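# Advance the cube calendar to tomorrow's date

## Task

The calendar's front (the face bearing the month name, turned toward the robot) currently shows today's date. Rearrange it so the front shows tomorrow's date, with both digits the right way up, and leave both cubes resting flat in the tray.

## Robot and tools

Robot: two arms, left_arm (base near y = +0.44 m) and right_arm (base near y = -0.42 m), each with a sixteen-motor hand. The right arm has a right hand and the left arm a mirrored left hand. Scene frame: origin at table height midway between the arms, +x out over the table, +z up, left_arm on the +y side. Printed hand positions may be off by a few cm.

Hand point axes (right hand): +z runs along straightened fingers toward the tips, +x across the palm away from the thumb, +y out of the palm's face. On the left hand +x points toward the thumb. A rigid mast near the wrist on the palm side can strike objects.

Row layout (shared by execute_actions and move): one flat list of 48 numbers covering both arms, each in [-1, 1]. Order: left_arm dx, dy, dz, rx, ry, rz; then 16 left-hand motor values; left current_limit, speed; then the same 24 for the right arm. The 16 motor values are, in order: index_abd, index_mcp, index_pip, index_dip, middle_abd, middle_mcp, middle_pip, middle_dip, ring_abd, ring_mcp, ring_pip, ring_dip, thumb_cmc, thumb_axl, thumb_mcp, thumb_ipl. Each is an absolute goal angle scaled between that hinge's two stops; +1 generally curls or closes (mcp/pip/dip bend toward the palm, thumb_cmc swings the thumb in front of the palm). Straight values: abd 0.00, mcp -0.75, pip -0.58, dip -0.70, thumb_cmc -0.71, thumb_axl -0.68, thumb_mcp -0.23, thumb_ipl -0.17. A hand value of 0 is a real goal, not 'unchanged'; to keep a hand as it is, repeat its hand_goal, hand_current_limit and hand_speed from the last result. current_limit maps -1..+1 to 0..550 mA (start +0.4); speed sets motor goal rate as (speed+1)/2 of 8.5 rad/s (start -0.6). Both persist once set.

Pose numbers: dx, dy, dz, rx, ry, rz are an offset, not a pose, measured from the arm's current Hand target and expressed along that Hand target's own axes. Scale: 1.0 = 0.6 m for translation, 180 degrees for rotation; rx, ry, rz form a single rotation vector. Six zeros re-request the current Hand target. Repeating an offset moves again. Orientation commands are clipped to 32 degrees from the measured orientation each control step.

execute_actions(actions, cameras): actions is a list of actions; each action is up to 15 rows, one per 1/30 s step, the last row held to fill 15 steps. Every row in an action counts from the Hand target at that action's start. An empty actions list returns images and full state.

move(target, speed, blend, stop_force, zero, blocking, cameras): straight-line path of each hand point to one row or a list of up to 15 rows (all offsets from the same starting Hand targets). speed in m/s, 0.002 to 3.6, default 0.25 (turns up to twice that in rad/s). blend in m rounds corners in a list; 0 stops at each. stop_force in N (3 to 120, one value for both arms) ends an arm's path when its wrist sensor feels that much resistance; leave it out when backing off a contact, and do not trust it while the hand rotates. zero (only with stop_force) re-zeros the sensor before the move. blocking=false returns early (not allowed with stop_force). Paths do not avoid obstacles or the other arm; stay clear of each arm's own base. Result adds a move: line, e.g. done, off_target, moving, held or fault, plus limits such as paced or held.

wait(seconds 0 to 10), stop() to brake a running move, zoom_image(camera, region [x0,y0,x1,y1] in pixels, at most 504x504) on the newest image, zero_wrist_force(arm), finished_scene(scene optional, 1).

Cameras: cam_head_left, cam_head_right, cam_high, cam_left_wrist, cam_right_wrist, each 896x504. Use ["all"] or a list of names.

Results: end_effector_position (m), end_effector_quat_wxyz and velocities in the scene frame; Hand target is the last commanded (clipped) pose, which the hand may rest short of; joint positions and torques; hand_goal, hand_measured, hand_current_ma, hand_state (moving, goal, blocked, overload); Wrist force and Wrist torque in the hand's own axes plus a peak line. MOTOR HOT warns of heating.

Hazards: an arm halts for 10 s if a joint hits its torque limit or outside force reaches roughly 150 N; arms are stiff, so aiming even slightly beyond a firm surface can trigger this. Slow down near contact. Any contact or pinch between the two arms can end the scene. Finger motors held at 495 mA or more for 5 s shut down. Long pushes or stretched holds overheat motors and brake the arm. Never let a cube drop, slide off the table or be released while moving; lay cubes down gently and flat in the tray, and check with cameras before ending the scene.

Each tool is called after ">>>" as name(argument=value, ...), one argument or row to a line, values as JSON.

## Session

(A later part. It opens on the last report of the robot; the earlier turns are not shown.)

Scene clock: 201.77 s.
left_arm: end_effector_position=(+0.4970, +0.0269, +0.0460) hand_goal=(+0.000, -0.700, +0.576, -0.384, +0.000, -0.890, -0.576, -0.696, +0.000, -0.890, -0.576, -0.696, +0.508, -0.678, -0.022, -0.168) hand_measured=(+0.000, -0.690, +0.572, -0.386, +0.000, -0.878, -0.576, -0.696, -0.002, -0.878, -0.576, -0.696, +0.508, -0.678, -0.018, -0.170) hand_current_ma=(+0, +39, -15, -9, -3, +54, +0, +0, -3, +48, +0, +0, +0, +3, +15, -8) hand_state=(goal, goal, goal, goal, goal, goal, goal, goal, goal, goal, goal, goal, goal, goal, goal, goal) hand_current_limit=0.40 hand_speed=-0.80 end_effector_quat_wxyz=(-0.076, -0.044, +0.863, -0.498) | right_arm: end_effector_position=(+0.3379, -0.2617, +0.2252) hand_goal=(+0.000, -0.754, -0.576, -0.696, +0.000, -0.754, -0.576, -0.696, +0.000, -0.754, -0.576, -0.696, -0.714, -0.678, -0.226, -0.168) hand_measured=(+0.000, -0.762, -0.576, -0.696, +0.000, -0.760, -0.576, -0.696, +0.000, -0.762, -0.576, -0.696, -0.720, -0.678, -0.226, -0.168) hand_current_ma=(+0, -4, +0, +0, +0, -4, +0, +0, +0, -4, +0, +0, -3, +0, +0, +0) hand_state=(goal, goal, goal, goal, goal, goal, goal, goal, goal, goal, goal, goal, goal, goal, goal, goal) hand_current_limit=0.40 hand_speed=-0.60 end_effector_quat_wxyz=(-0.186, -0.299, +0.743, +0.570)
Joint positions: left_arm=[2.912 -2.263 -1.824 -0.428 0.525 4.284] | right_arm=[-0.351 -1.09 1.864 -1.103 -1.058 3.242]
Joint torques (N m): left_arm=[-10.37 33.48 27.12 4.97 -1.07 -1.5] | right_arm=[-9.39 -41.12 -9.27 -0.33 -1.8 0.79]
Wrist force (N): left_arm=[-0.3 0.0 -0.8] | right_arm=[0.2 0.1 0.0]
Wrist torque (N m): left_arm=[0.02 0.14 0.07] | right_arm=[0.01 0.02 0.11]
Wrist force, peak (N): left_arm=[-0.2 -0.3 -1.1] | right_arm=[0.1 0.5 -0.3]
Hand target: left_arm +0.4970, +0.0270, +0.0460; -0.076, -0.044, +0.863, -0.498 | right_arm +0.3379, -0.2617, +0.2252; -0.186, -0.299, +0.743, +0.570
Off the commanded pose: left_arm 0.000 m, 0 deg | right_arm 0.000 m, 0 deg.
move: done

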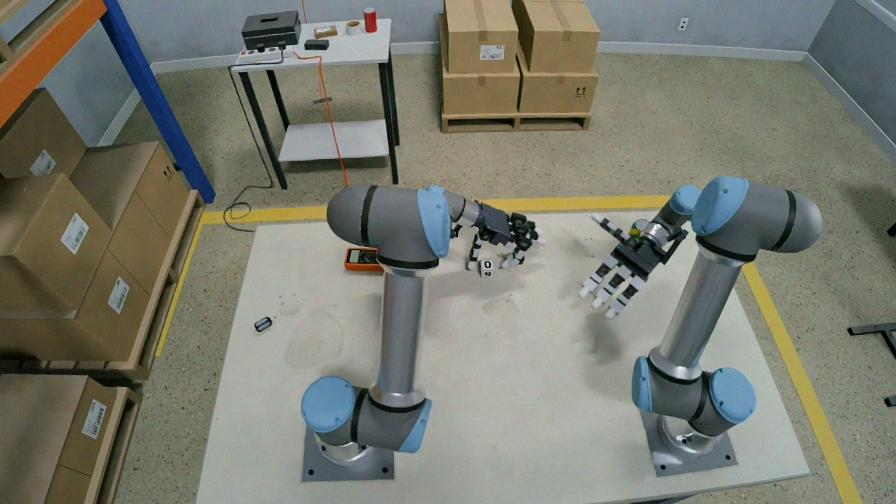

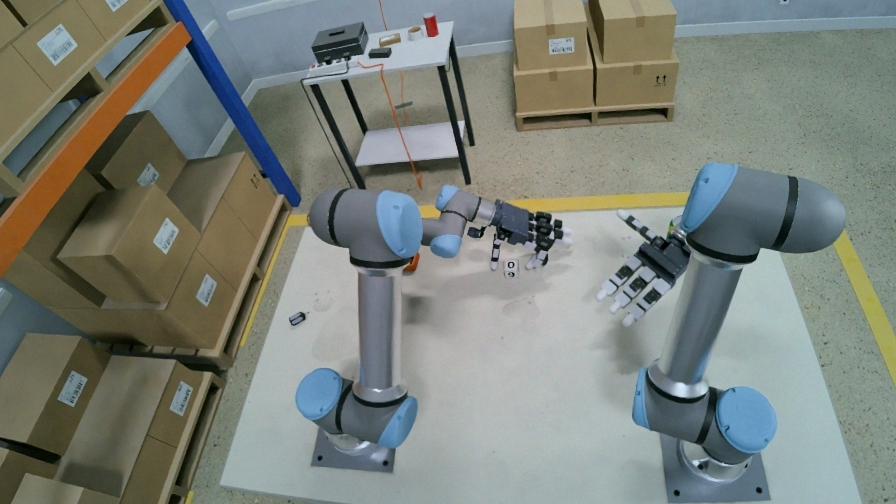

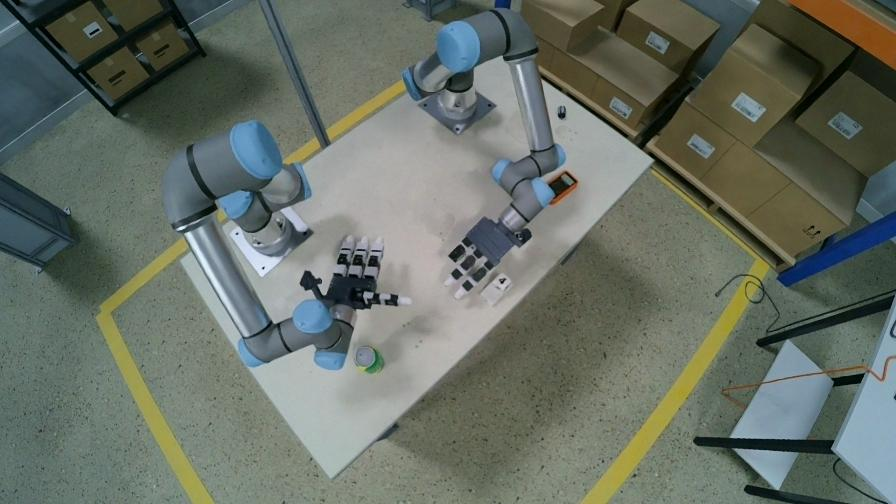

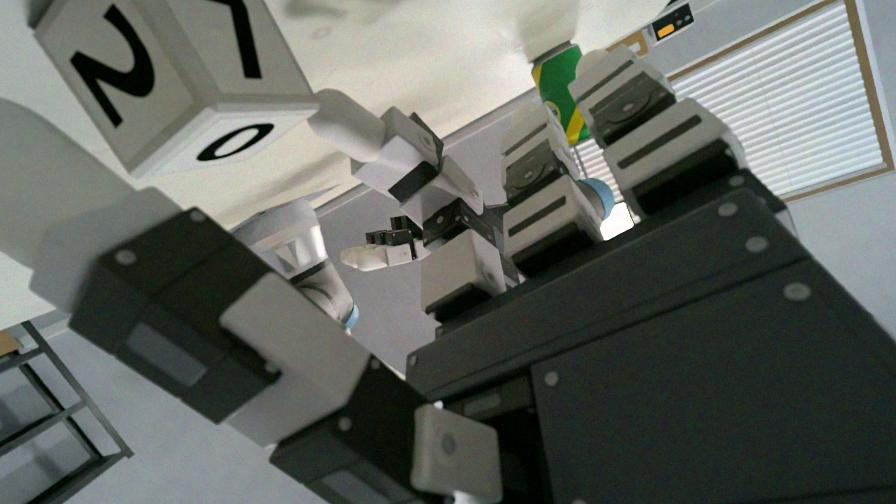

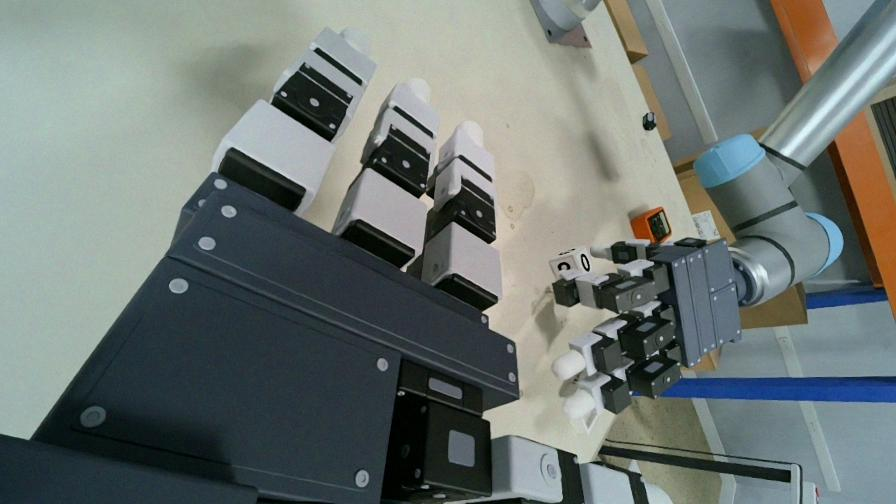

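>>> move(
  target=[0,0,0,0,0,0,0,-0.342,0.577,-0.384,0,-0.89,-0.576,-0.696,0,-0.89,-0.576,-0.696,0.509,-0.678,0.202,-0.168,0.4,-0.95,0,0,0,0,0,0,0,-0.754,-0.576,-0.696,0,-0.754,-0.576,-0.696,0,-0.754,-0.576,-0.696,-0.714,-0.678,-0.226,-0.168,0.4,-0.6],
  cameras=["cam_left_wrist","cam_right_wrist","cam_head_right","cam_head_left"],
)

>>> zoom_image(
  camera="cam_head_right",
  region=[460, 210, 560, 290],
)

>>> zoom_image(
  camera="cam_left_wrist",
  region=[0, 0, 400, 225],
)

Scene clock: 204.17 s.
left_arm: end_effector_position=(+0.4970, +0.0270, +0.0460) hand_goal=(+0.000, -0.342, +0.576, -0.384, +0.000, -0.890, -0.576, -0.696, +0.000, -0.890, -0.576, -0.696, +0.508, -0.678, +0.202, -0.168) hand_measured=(+0.000, -0.510, +0.568, -0.386, +0.000, -0.878, -0.576, -0.696, -0.002, -0.878, -0.576, -0.696, +0.508, -0.678, +0.124, -0.174) hand_current_ma=(+0, -217, -31, -9, -3, +54, +0, +0, -3, +48, +0, +0, +1, +3, -279, -38) hand_state=(goal, moving, goal, goal, goal, goal, goal, goal, goal, goal, goal, goal, goal, goal, moving, moving) hand_current_limit=0.40 hand_speed=-0.95 end_effector_quat_wxyz=(-0.076, -0.044, +0.863, -0.498) | right_arm: end_effector_position=(+0.3379, -0.2617, +0.2252) hand_goal=(+0.000, -0.754, -0.576, -0.696, +0.000, -0.754, -0.576, -0.696, +0.000, -0.754, -0.576, -0.696, -0.714, -0.678, -0.226, -0.168) hand_measured=(+0.000, -0.762, -0.576, -0.696, +0.000, -0.760, -0.576, -0.696, +0.000, -0.762, -0.576, -0.696, -0.720, -0.678, -0.226, -0.168) hand_current_ma=(+0, -4, +0, +0, +0, -4, +0, +0, +0, -4, +0, +0, -3, +0, +0, +0) hand_state=(goal, goal, goal, goal, goal, goal, goal, goal, goal, goal, goal, goal, goal, goal, goal, goal) hand_current_limit=0.40 hand_speed=-0.60 end_effector_quat_wxyz=(-0.186, -0.299, +0.743, +0.570)
Joint positions: left_arm=[2.912 -2.263 -1.824 -0.428 0.525 4.284] | right_arm=[-0.351 -1.09 1.864 -1.103 -1.058 3.242]
Joint torques (N m): left_arm=[-10.19 33.88 26.1 4.79 0.02 -1.36] | right_arm=[-7.72 -41.07 -9.88 -0.48 -1.79 1.09]
Wrist force (N): left_arm=[-0.4 -1.1 -1.0] | right_arm=[0.2 0.5 -0.4]
Wrist torque (N m): left_arm=[0.04 0.16 0.02] | right_arm=[0.07 0.03 0.12]
Wrist force, peak (N): left_arm=[-0.5 -1.2 -1.0] | right_arm=[0.2 0.6 -0.4]
Hand target: left_arm +0.4970, +0.0270, +0.0460; -0.076, -0.044, +0.863, -0.498 | right_arm +0.3379, -0.2617, +0.2252; -0.186, -0.299, +0.743, +0.570
Off the commanded pose: left_arm 0.000 m, 0 deg | right_arm 0.000 m, 0 deg.
move: done
Images, in order (width x height): cam_head_left 896x504, cam_head_right 896x504, cam_left_wrist 896x504, cam_right_wrist 896x504.

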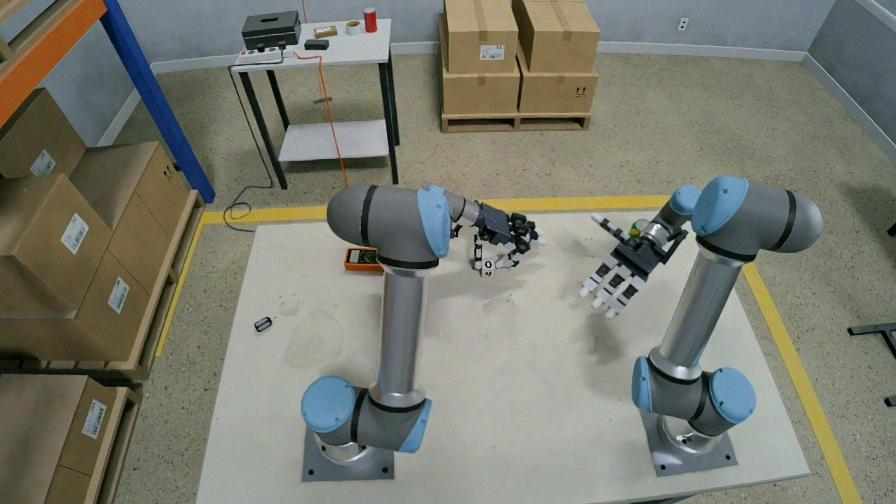

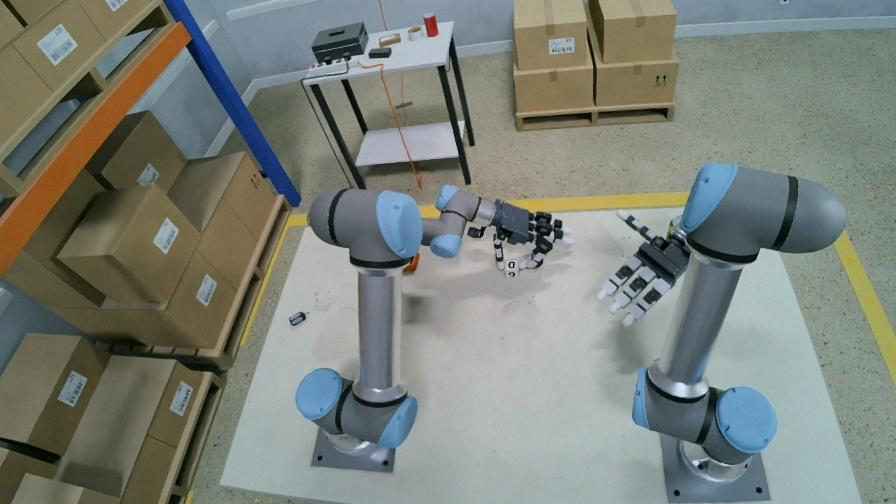

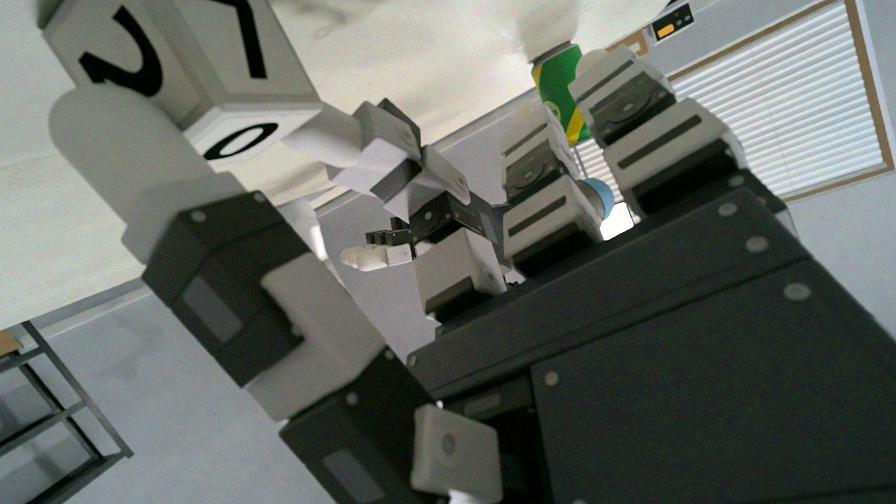

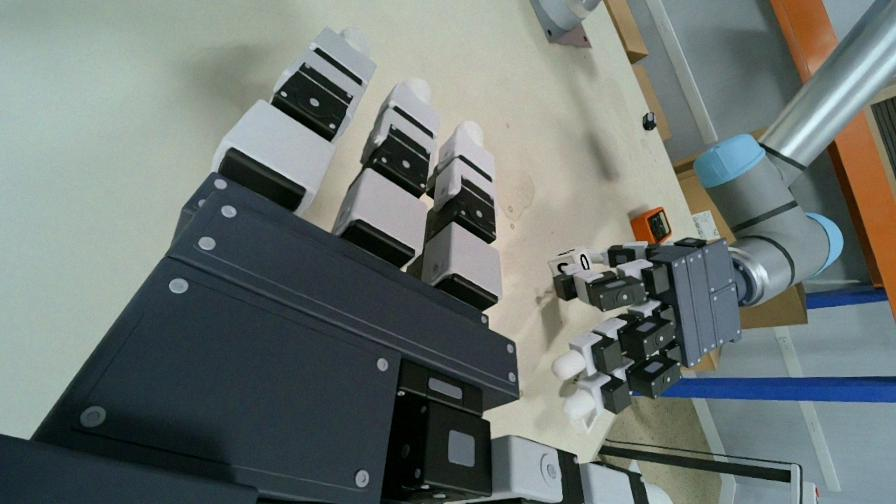

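Scaled by 5.040.

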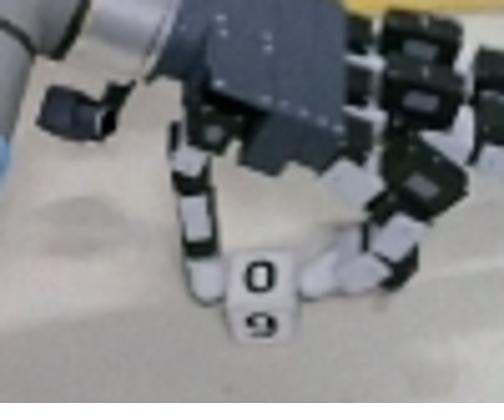

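Scaled by 1.260.

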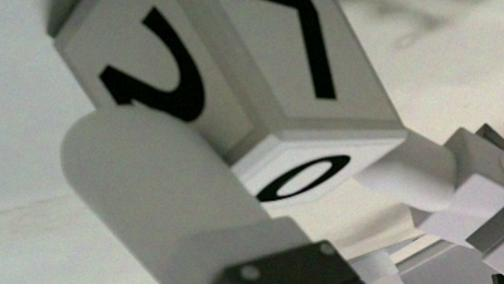

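>>> move(
  target=[0.0087,-0.0427,-0.0246,0,0,0,0,-0.342,0.577,-0.384,0,-0.89,-0.576,-0.696,0,-0.89,-0.576,-0.696,0.509,-0.678,0.202,-0.168,0.4,-0.95,0,0,0,0,0,0,0,-0.754,-0.576,-0.696,0,-0.754,-0.576,-0.696,0,-0.754,-0.576,-0.696,-0.714,-0.678,-0.226,-0.168,0.4,-0.6],
  speed=0.04,
  cameras=["cam_left_wrist","cam_head_right"],
)

>>> zoom_image(
  camera="cam_head_right",
  region=[460, 200, 560, 280],
)

>>> zoom_image(
  camera="cam_left_wrist",
  region=[0, 0, 400, 225],
)

Scene clock: 206.37 s.
left_arm: end_effector_position=(+0.4970, +0.0269, +0.0759) hand_goal=(+0.000, -0.342, +0.576, -0.384, +0.000, -0.890, -0.576, -0.696, +0.000, -0.890, -0.576, -0.696, +0.508, -0.678, +0.202, -0.168) hand_measured=(+0.000, -0.488, +0.548, -0.392, +0.000, -0.878, -0.576, -0.696, -0.002, -0.878, -0.576, -0.696, +0.510, -0.678, +0.128, -0.184) hand_current_ma=(+0, -385, -116, -30, -3, +54, +0, +0, -3, +48, +0, +0, +11, +3, -385, -87) hand_state=(goal, blocked, blocked, goal, goal, goal, goal, goal, goal, goal, goal, goal, goal, goal, blocked, goal) hand_current_limit=0.40 hand_speed=-0.95 end_effector_quat_wxyz=(-0.076, -0.044, +0.863, -0.498) | right_arm: end_effector_position=(+0.3379, -0.2617, +0.2252) hand_goal=(+0.000, -0.754, -0.576, -0.696, +0.000, -0.754, -0.576, -0.696, +0.000, -0.754, -0.576, -0.696, -0.714, -0.678, -0.226, -0.168) hand_measured=(+0.000, -0.762, -0.576, -0.696, +0.000, -0.760, -0.576, -0.696, +0.000, -0.762, -0.576, -0.696, -0.720, -0.678, -0.226, -0.168) hand_current_ma=(+0, -4, +0, +0, +0, -4, +0, +0, +0, -4, +0, +0, -3, +0, +0, +0) hand_state=(goal, goal, goal, goal, goal, goal, goal, goal, goal, goal, goal, goal, goal, goal, goal, goal) hand_current_limit=0.40 hand_speed=-0.60 end_effector_quat_wxyz=(-0.186, -0.299, +0.743, +0.570)
Joint positions: left_arm=[2.912 -2.205 -1.82 -0.49 0.525 4.284] | right_arm=[-0.351 -1.09 1.864 -1.103 -1.058 3.242]
Joint torques (N m): left_arm=[-6.4 43.97 27.64 0.2 0.28 0.89] | right_arm=[-8.03 -40.07 -8.68 -0.36 -1.82 0.75]
Wrist force (N): left_arm=[-0.4 0.4 -0.2] | right_arm=[0.3 0.4 -0.2]
Wrist torque (N m): left_arm=[0.02 0.15 0.08] | right_arm=[0.02 0.02 0.12]
Wrist force, peak (N): left_arm=[-0.2 -3.6 -1.3] | right_arm=[0.2 0.6 -0.2]
Hand target: left_arm +0.4970, +0.0269, +0.0760; -0.076, -0.044, +0.863, -0.498 | right_arm +0.3379, -0.2617, +0.2252; -0.186, -0.299, +0.743, +0.570
Off the commanded pose: left_arm 0.000 m, 0 deg | right_arm 0.000 m, 0 deg.
move: done
Images, in order (width x height): cam_head_right 896x504, cam_left_wrist 896x504.

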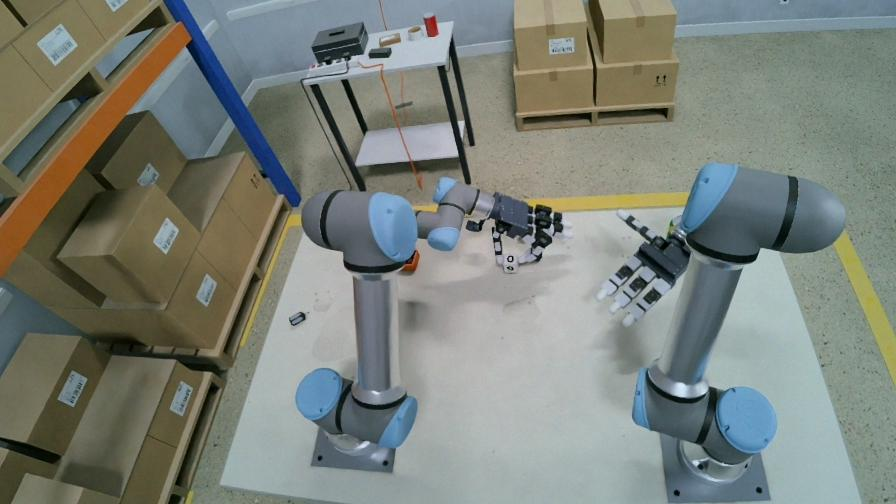

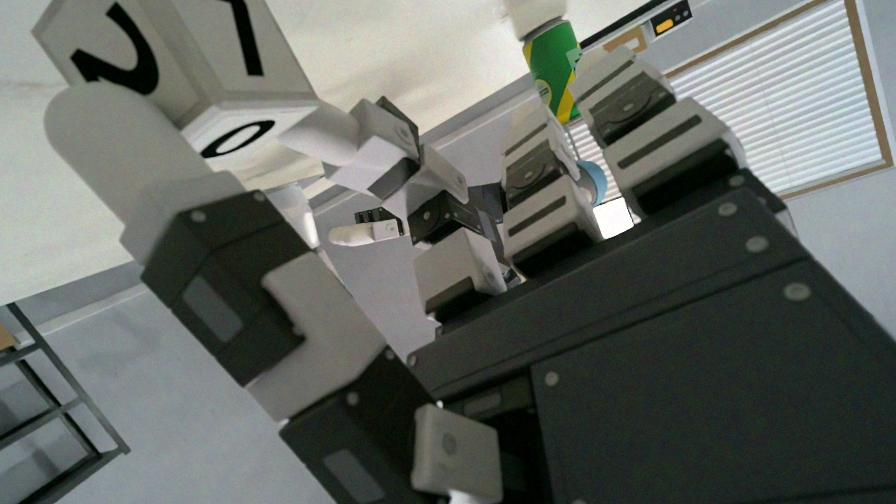

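Scaled by 5.040.

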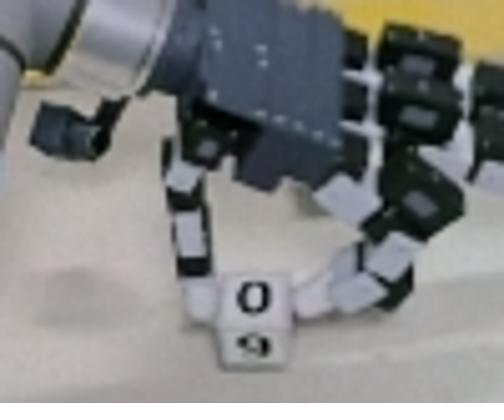

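Scaled by 1.260.

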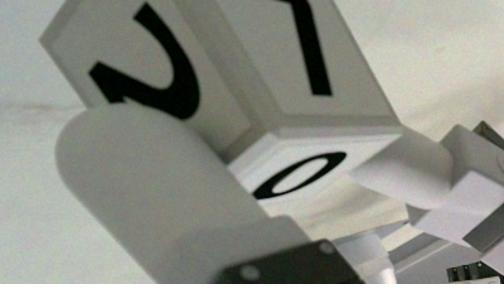

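>>> move(
  target=[0.055,-0.0753,-0.0435,0,-0.1944,0.3368,0,-0.342,0.577,-0.384,0,-0.89,-0.576,-0.696,0,-0.89,-0.576,-0.696,0.509,-0.678,0.202,-0.168,0.4,-0.95,0,0,0,0,0,0,0,-0.754,-0.576,-0.696,0,-0.754,-0.576,-0.696,0,-0.754,-0.576,-0.696,-0.714,-0.678,-0.226,-0.168,0.4,-0.6],
  speed=0.15,
  cameras=["cam_left_wrist","cam_high","cam_right_wrist","cam_head_left"],
)

>>> zoom_image(
  camera="cam_high",
  region=[440, 195, 510, 265],
)

>>> zoom_image(
  camera="cam_left_wrist",
  region=[0, 0, 400, 225],
)

Scene clock: 213.27 s.
left_arm: end_effector_position=(+0.4736, +0.0270, +0.1332) hand_goal=(+0.000, -0.342, +0.576, -0.384, +0.000, -0.890, -0.576, -0.696, +0.000, -0.890, -0.576, -0.696, +0.508, -0.678, +0.202, -0.168) hand_measured=(+0.000, -0.488, +0.548, -0.392, +0.000, -0.878, -0.576, -0.696, -0.002, -0.878, -0.576, -0.696, +0.502, -0.678, +0.128, -0.184) hand_current_ma=(+0, -385, -118, -30, -3, +54, +0, +0, -3, +48, +0, +0, -26, -4, -385, -88) hand_state=(goal, blocked, blocked, goal, goal, goal, goal, goal, goal, goal, goal, goal, goal, goal, blocked, goal) hand_current_limit=0.40 hand_speed=-0.95 end_effector_quat_wxyz=(+0.433, +0.249, +0.750, -0.433) | right_arm: end_effector_position=(+0.3379, -0.2617, +0.2252) hand_goal=(+0.000, -0.754, -0.576, -0.696, +0.000, -0.754, -0.576, -0.696, +0.000, -0.754, -0.576, -0.696, -0.714, -0.678, -0.226, -0.168) hand_measured=(+0.000, -0.762, -0.576, -0.696, +0.000, -0.760, -0.576, -0.696, +0.000, -0.762, -0.576, -0.696, -0.720, -0.678, -0.226, -0.168) hand_current_ma=(+0, -4, +0, +0, +0, -4, +0, +0, +0, -4, +0, +0, -3, +0, +0, +0) hand_state=(goal, goal, goal, goal, goal, goal, goal, goal, goal, goal, goal, goal, goal, goal, goal, goal) hand_current_limit=0.40 hand_speed=-0.60 end_effector_quat_wxyz=(-0.186, -0.299, +0.743, +0.570)
Joint positions: left_arm=[2.785 -2.236 -2.225 0.976 0.833 4.484] | right_arm=[-0.351 -1.09 1.864 -1.103 -1.058 3.242]
Joint torques (N m): left_arm=[-10.3 25.48 -4.86 4.57 1.91 1.65] | right_arm=[-7.5 -40.78 -10.48 -0.22 -1.63 0.87]
Wrist force (N): left_arm=[-0.4 -0.4 -0.8] | right_arm=[0.1 0.3 -0.3]
Wrist torque (N m): left_arm=[-0.11 0.15 -0.22] | right_arm=[0.03 0.04 0.11]
Wrist force, peak (N): left_arm=[-1.0 0.8 -0.4] | right_arm=[0.2 0.5 -0.6]
Hand target: left_arm +0.4736, +0.0270, +0.1332; +0.433, +0.249, +0.750, -0.433 | right_arm +0.3379, -0.2617, +0.2252; -0.186, -0.299, +0.743, +0.570
Off the commanded pose: left_arm 0.000 m, 0 deg | right_arm 0.000 m, 0 deg.
move: done
Images, in order (width x height): cam_head_left 896x504, cam_high 896x504, cam_left_wrist 896x504, cam_right_wrist 896x504.

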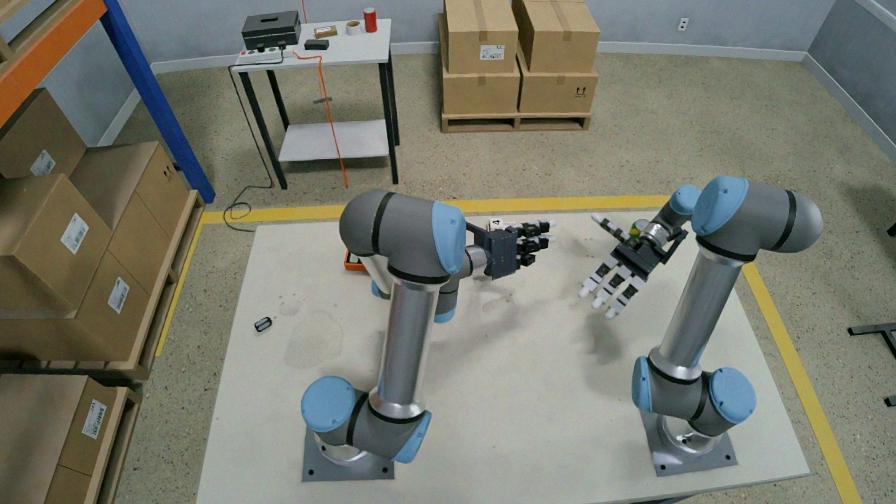

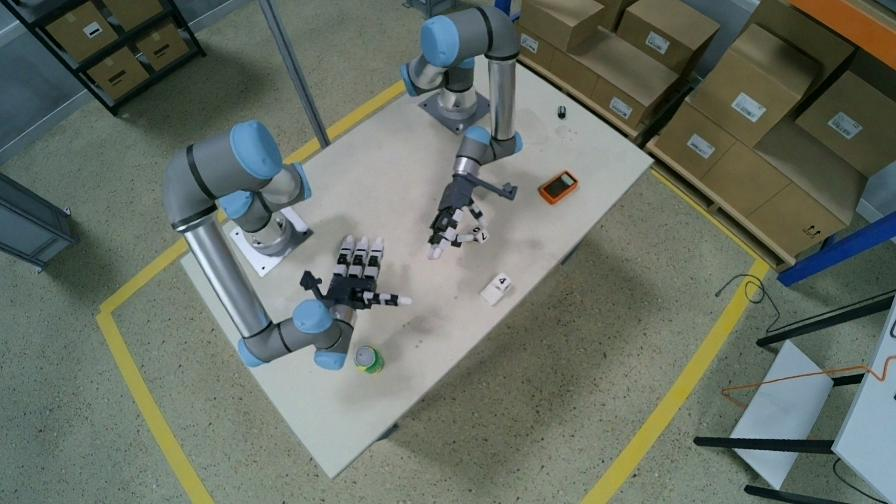

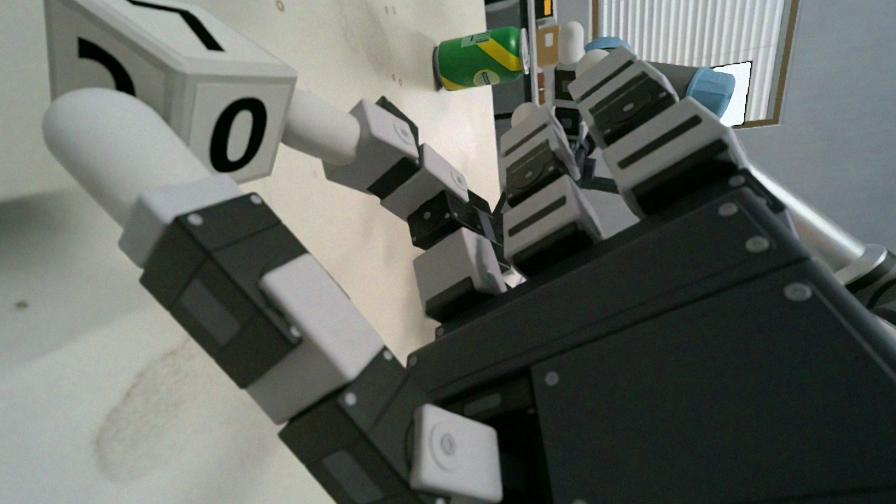

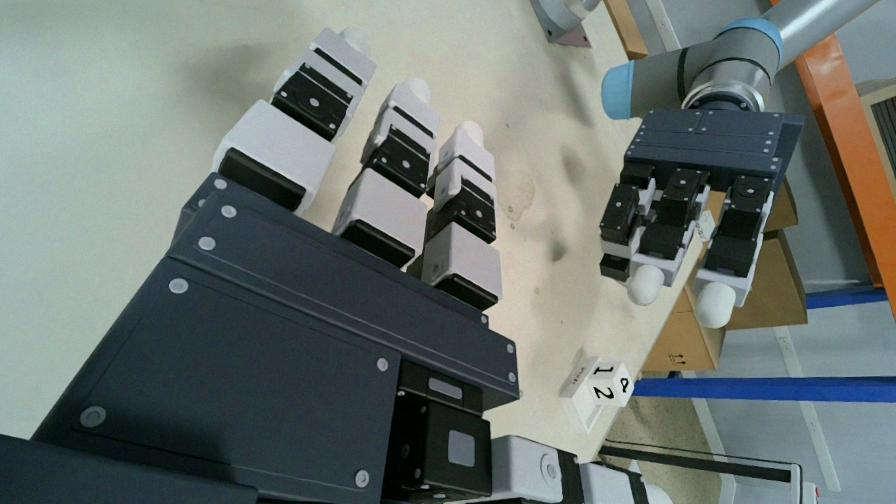

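Scaled by 7.200.

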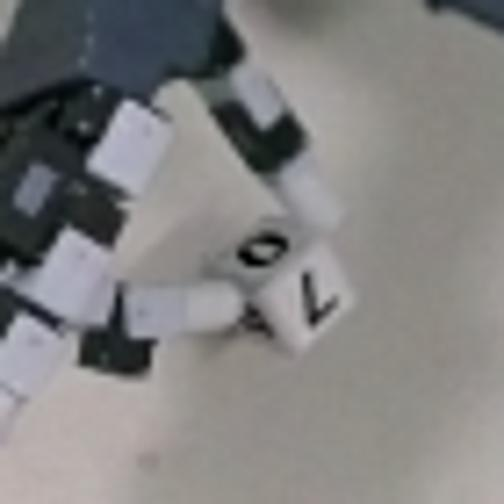

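Scaled by 1.260.

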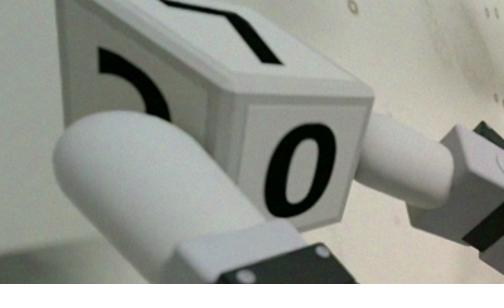

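>>> move(
  target=[0.1083,0.0541,0.0313,0,0,0,0,-0.342,0.577,-0.384,0,-0.89,-0.576,-0.696,0,-0.89,-0.576,-0.696,0.509,-0.678,0.202,-0.168,0.4,-0.95,0,0,0,0,0,0,0,-0.754,-0.576,-0.696,0,-0.754,-0.576,-0.696,0,-0.754,-0.576,-0.696,-0.714,-0.678,-0.226,-0.168,0.4,-0.6],
  speed=0.025,
  stop_force=3,
  cameras=["cam_left_wrist","cam_high","cam_right_wrist","cam_head_left"],
)

>>> zoom_image(
  camera="cam_high",
  region=[440, 195, 510, 265],
)

>>> zoom_image(
  camera="cam_left_wrist",
  region=[0, 0, 400, 225],
)

Scene clock: 225.93 s.
left_arm: end_effector_position=(+0.4735, +0.0269, +0.0677) hand_goal=(+0.000, -0.342, +0.576, -0.384, +0.000, -0.890, -0.576, -0.696, +0.000, -0.890, -0.576, -0.696, +0.508, -0.678, +0.202, -0.168) hand_measured=(+0.000, -0.488, +0.548, -0.392, -0.002, -0.878, -0.576, -0.696, -0.002, -0.878, -0.576, -0.696, +0.504, -0.678, +0.128, -0.184) hand_current_ma=(+0, -385, -118, -30, -4, +53, +0, +0, -4, +47, +0, +0, -13, +2, -385, -91) hand_state=(goal, blocked, blocked, goal, goal, goal, goal, goal, goal, goal, goal, goal, goal, goal, blocked, goal) hand_current_limit=0.40 hand_speed=-0.95 end_effector_quat_wxyz=(+0.433, +0.250, +0.750, -0.433) | right_arm: end_effector_position=(+0.3379, -0.2617, +0.2252) hand_goal=(+0.000, -0.754, -0.576, -0.696, +0.000, -0.754, -0.576, -0.696, +0.000, -0.754, -0.576, -0.696, -0.714, -0.678, -0.226, -0.168) hand_measured=(+0.000, -0.762, -0.576, -0.696, +0.000, -0.760, -0.576, -0.696, +0.000, -0.762, -0.576, -0.696, -0.720, -0.678, -0.226, -0.168) hand_current_ma=(+0, -4, +0, +0, +0, -4, +0, +0, +0, -4, +0, +0, -3, +0, +0, +0) hand_state=(goal, goal, goal, goal, goal, goal, goal, goal, goal, goal, goal, goal, goal, goal, goal, goal) hand_current_limit=0.40 hand_speed=-0.60 end_effector_quat_wxyz=(-0.186, -0.299, +0.743, +0.570)
Joint positions: left_arm=[2.785 -2.425 -2.187 1.126 0.834 4.484] | right_arm=[-0.351 -1.09 1.864 -1.103 -1.058 3.242]
Joint torques (N m): left_arm=[-8.34 40.72 -7.8 -0.07 1.43 -0.06] | right_arm=[-6.92 -41.02 -9.55 -0.38 -1.8 0.75]
Wrist force (N): left_arm=[-0.5 -0.3 -0.8] | right_arm=[0.1 0.3 -0.4]
Wrist torque (N m): left_arm=[-0.09 0.13 -0.20] | right_arm=[0.04 0.04 0.10]
Wrist force, peak (N): left_arm=[-4.0 -2.3 -1.9] | right_arm=[0.3 0.7 -0.2]
Hand target: left_arm +0.4735, +0.0269, +0.0677; +0.433, +0.250, +0.750, -0.433 (not the last commanded pose) | right_arm +0.3379, -0.2617, +0.2252; -0.186, -0.299, +0.743, +0.570
Off the commanded pose: left_arm 0.010 m, 0 deg | right_arm 0.000 m, 0 deg.
move: contact (left_arm)
Images, in order (width x height): cam_head_left 896x504, cam_high 896x504, cam_left_wrist 896x504, cam_right_wrist 896x504.

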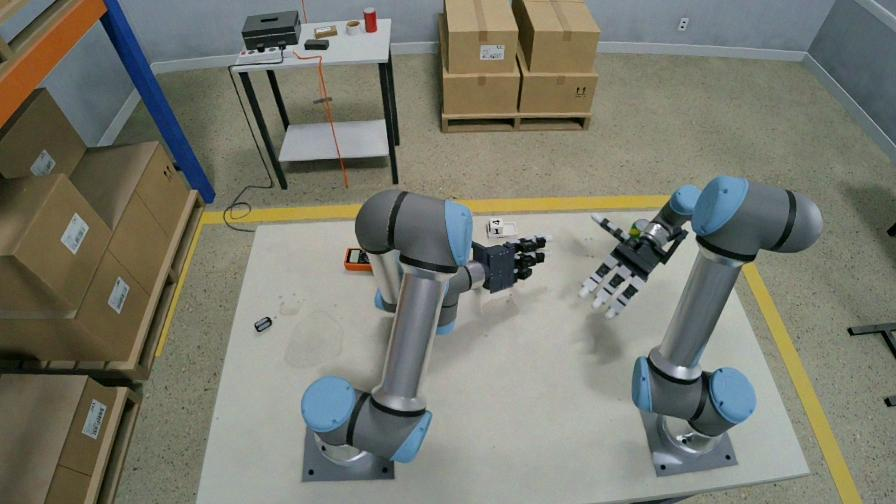

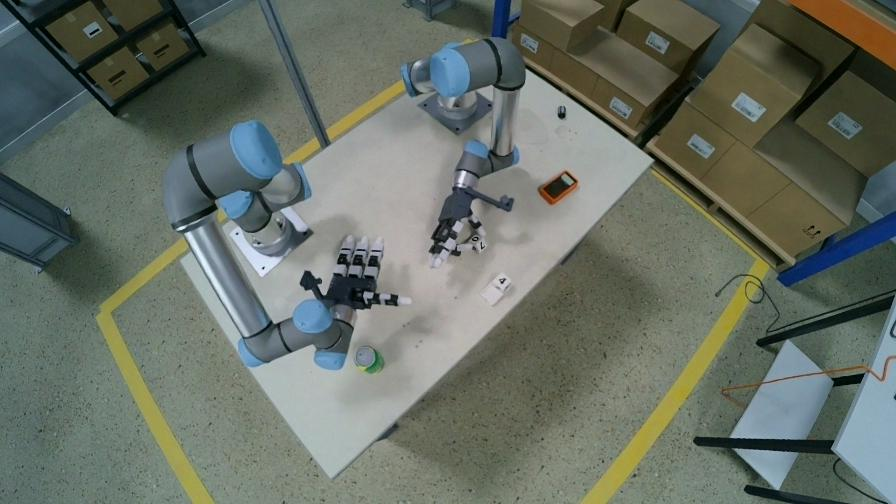

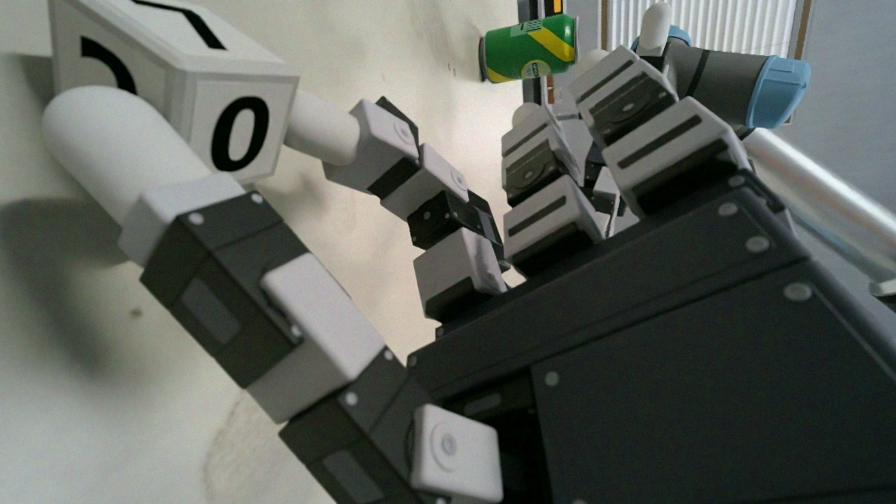

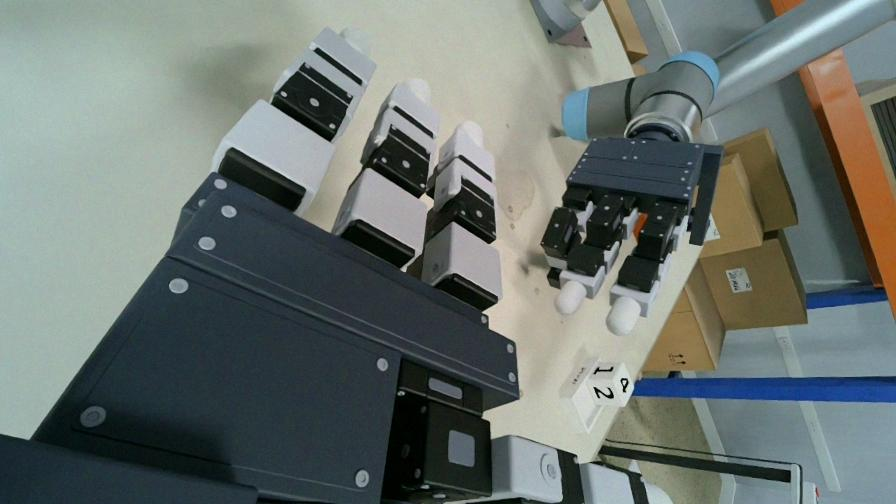

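Scaled by 7.200.

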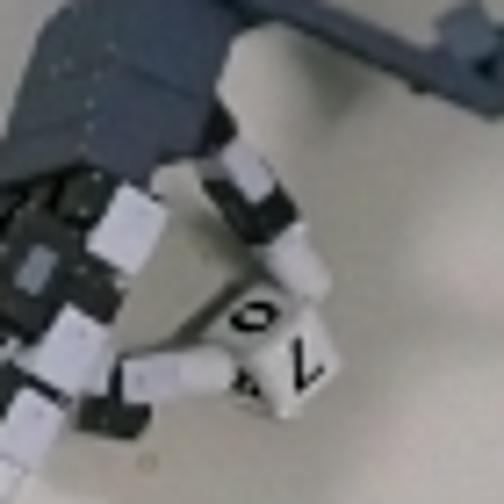

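Scaled by 1.260.

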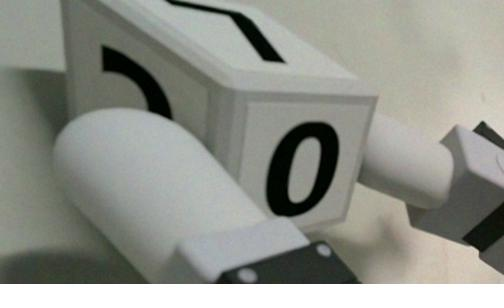

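>>> move(
  target=[
    [0.0067,-0.01,-0.0058,0,0,0,0,-0.342,0.577,-0.384,0,-0.89,-0.576,-0.696,0,-0.89,-0.576,-0.696,0.509,-0.678,0.202,-0.168,0.4,-0.95,0,0,0,0,0,0,0,-0.754,-0.576,-0.696,0,-0.754,-0.576,-0.696,0,-0.754,-0.576,-0.696,-0.714,-0.678,-0.226,-0.168,0.4,-0.6],
    [0.0162,-0.0186,-0.0107,0,0,0,0,-0.342,0.577,-0.384,0,-0.89,-0.576,-0.696,0,-0.89,-0.576,-0.696,0.509,-0.678,0.202,-0.168,0.4,-0.95,0,0,0,0,0,0,0,-0.754,-0.576,-0.696,0,-0.754,-0.576,-0.696,0,-0.754,-0.576,-0.696,-0.714,-0.678,-0.226,-0.168,0.4,-0.6],
  ],
  speed=0.03,
  blend=0.002,
  cameras=["cam_left_wrist","cam_high"],
)

>>> zoom_image(
  camera="cam_high",
  region=[440, 195, 510, 265],
)

>>> zoom_image(
  camera="cam_left_wrist",
  region=[0, 0, 400, 225],
)

Scene clock: 228.57 s.
left_arm: end_effector_position=(+0.4576, +0.0269, +0.0658) hand_goal=(+0.000, -0.342, +0.576, -0.384, +0.000, -0.890, -0.576, -0.696, +0.000, -0.890, -0.576, -0.696, +0.508, -0.678, +0.202, -0.168) hand_measured=(+0.000, -0.488, +0.548, -0.392, -0.002, -0.878, -0.576, -0.696, -0.002, -0.878, -0.576, -0.696, +0.504, -0.678, +0.128, -0.184) hand_current_ma=(+0, -385, -118, -30, -4, +53, +0, +0, -4, +47, +0, +0, -13, +2, -385, -91) hand_state=(goal, blocked, blocked, goal, goal, goal, goal, goal, goal, goal, goal, goal, goal, goal, blocked, goal) hand_current_limit=0.40 hand_speed=-0.95 end_effector_quat_wxyz=(+0.433, +0.250, +0.750, -0.433) | right_arm: end_effector_position=(+0.3379, -0.2617, +0.2252) hand_goal=(+0.000, -0.754, -0.576, -0.696, +0.000, -0.754, -0.576, -0.696, +0.000, -0.754, -0.576, -0.696, -0.714, -0.678, -0.226, -0.168) hand_measured=(+0.000, -0.762, -0.576, -0.696, +0.000, -0.760, -0.576, -0.696, +0.000, -0.762, -0.576, -0.696, -0.720, -0.678, -0.226, -0.168) hand_current_ma=(+0, -4, +0, +0, +0, -4, +0, +0, +0, -4, +0, +0, -3, +0, +0, +0) hand_state=(goal, goal, goal, goal, goal, goal, goal, goal, goal, goal, goal, goal, goal, goal, goal, goal) hand_current_limit=0.40 hand_speed=-0.60 end_effector_quat_wxyz=(-0.186, -0.299, +0.743, +0.570)
Joint positions: left_arm=[2.771 -2.428 -2.219 1.165 0.847 4.478] | right_arm=[-0.351 -1.09 1.864 -1.103 -1.058 3.242]
Joint torques (N m): left_arm=[-10.37 28.75 -9.29 4.38 1.9 -1.34] | right_arm=[-8.05 -40.98 -10.12 -0.38 -1.69 0.98]
Wrist force (N): left_arm=[-0.8 -0.5 -0.8] | right_arm=[0.3 0.4 -0.3]
Wrist torque (N m): left_arm=[-0.10 0.14 -0.11] | right_arm=[0.03 0.02 0.12]
Wrist force, peak (N): left_arm=[-0.7 -0.7 -1.0] | right_arm=[0.2 0.5 -0.6]
Hand target: left_arm +0.4575, +0.0269, +0.0657; +0.433, +0.250, +0.750, -0.433 | right_arm +0.3379, -0.2617, +0.2252; -0.186, -0.299, +0.743, +0.570
Off the commanded pose: left_arm 0.000 m, 0 deg | right_arm 0.000 m, 0 deg.
move: done
Images, in order (width x height): cam_high 896x504, cam_left_wrist 896x504.

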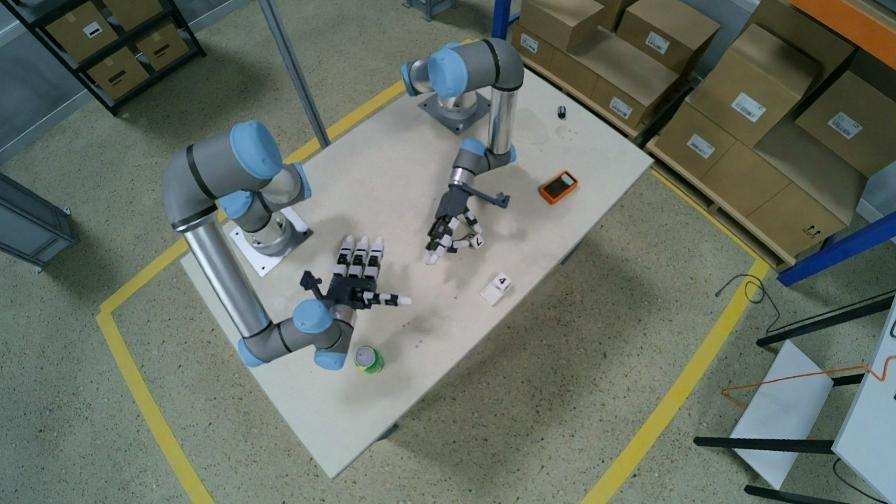

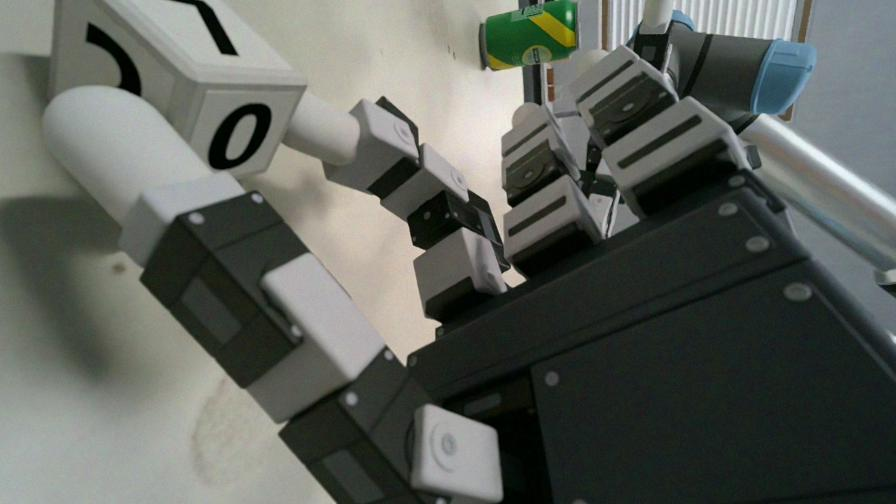

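Scaled by 7.200.

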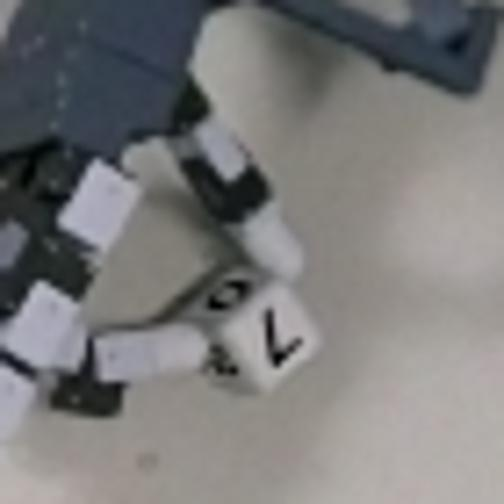

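Scaled by 1.260.

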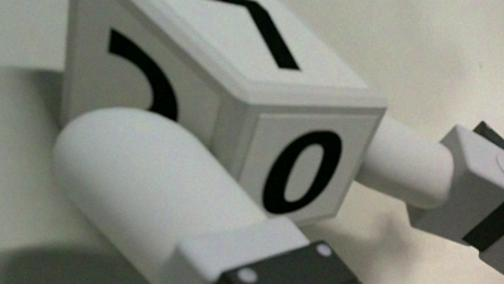

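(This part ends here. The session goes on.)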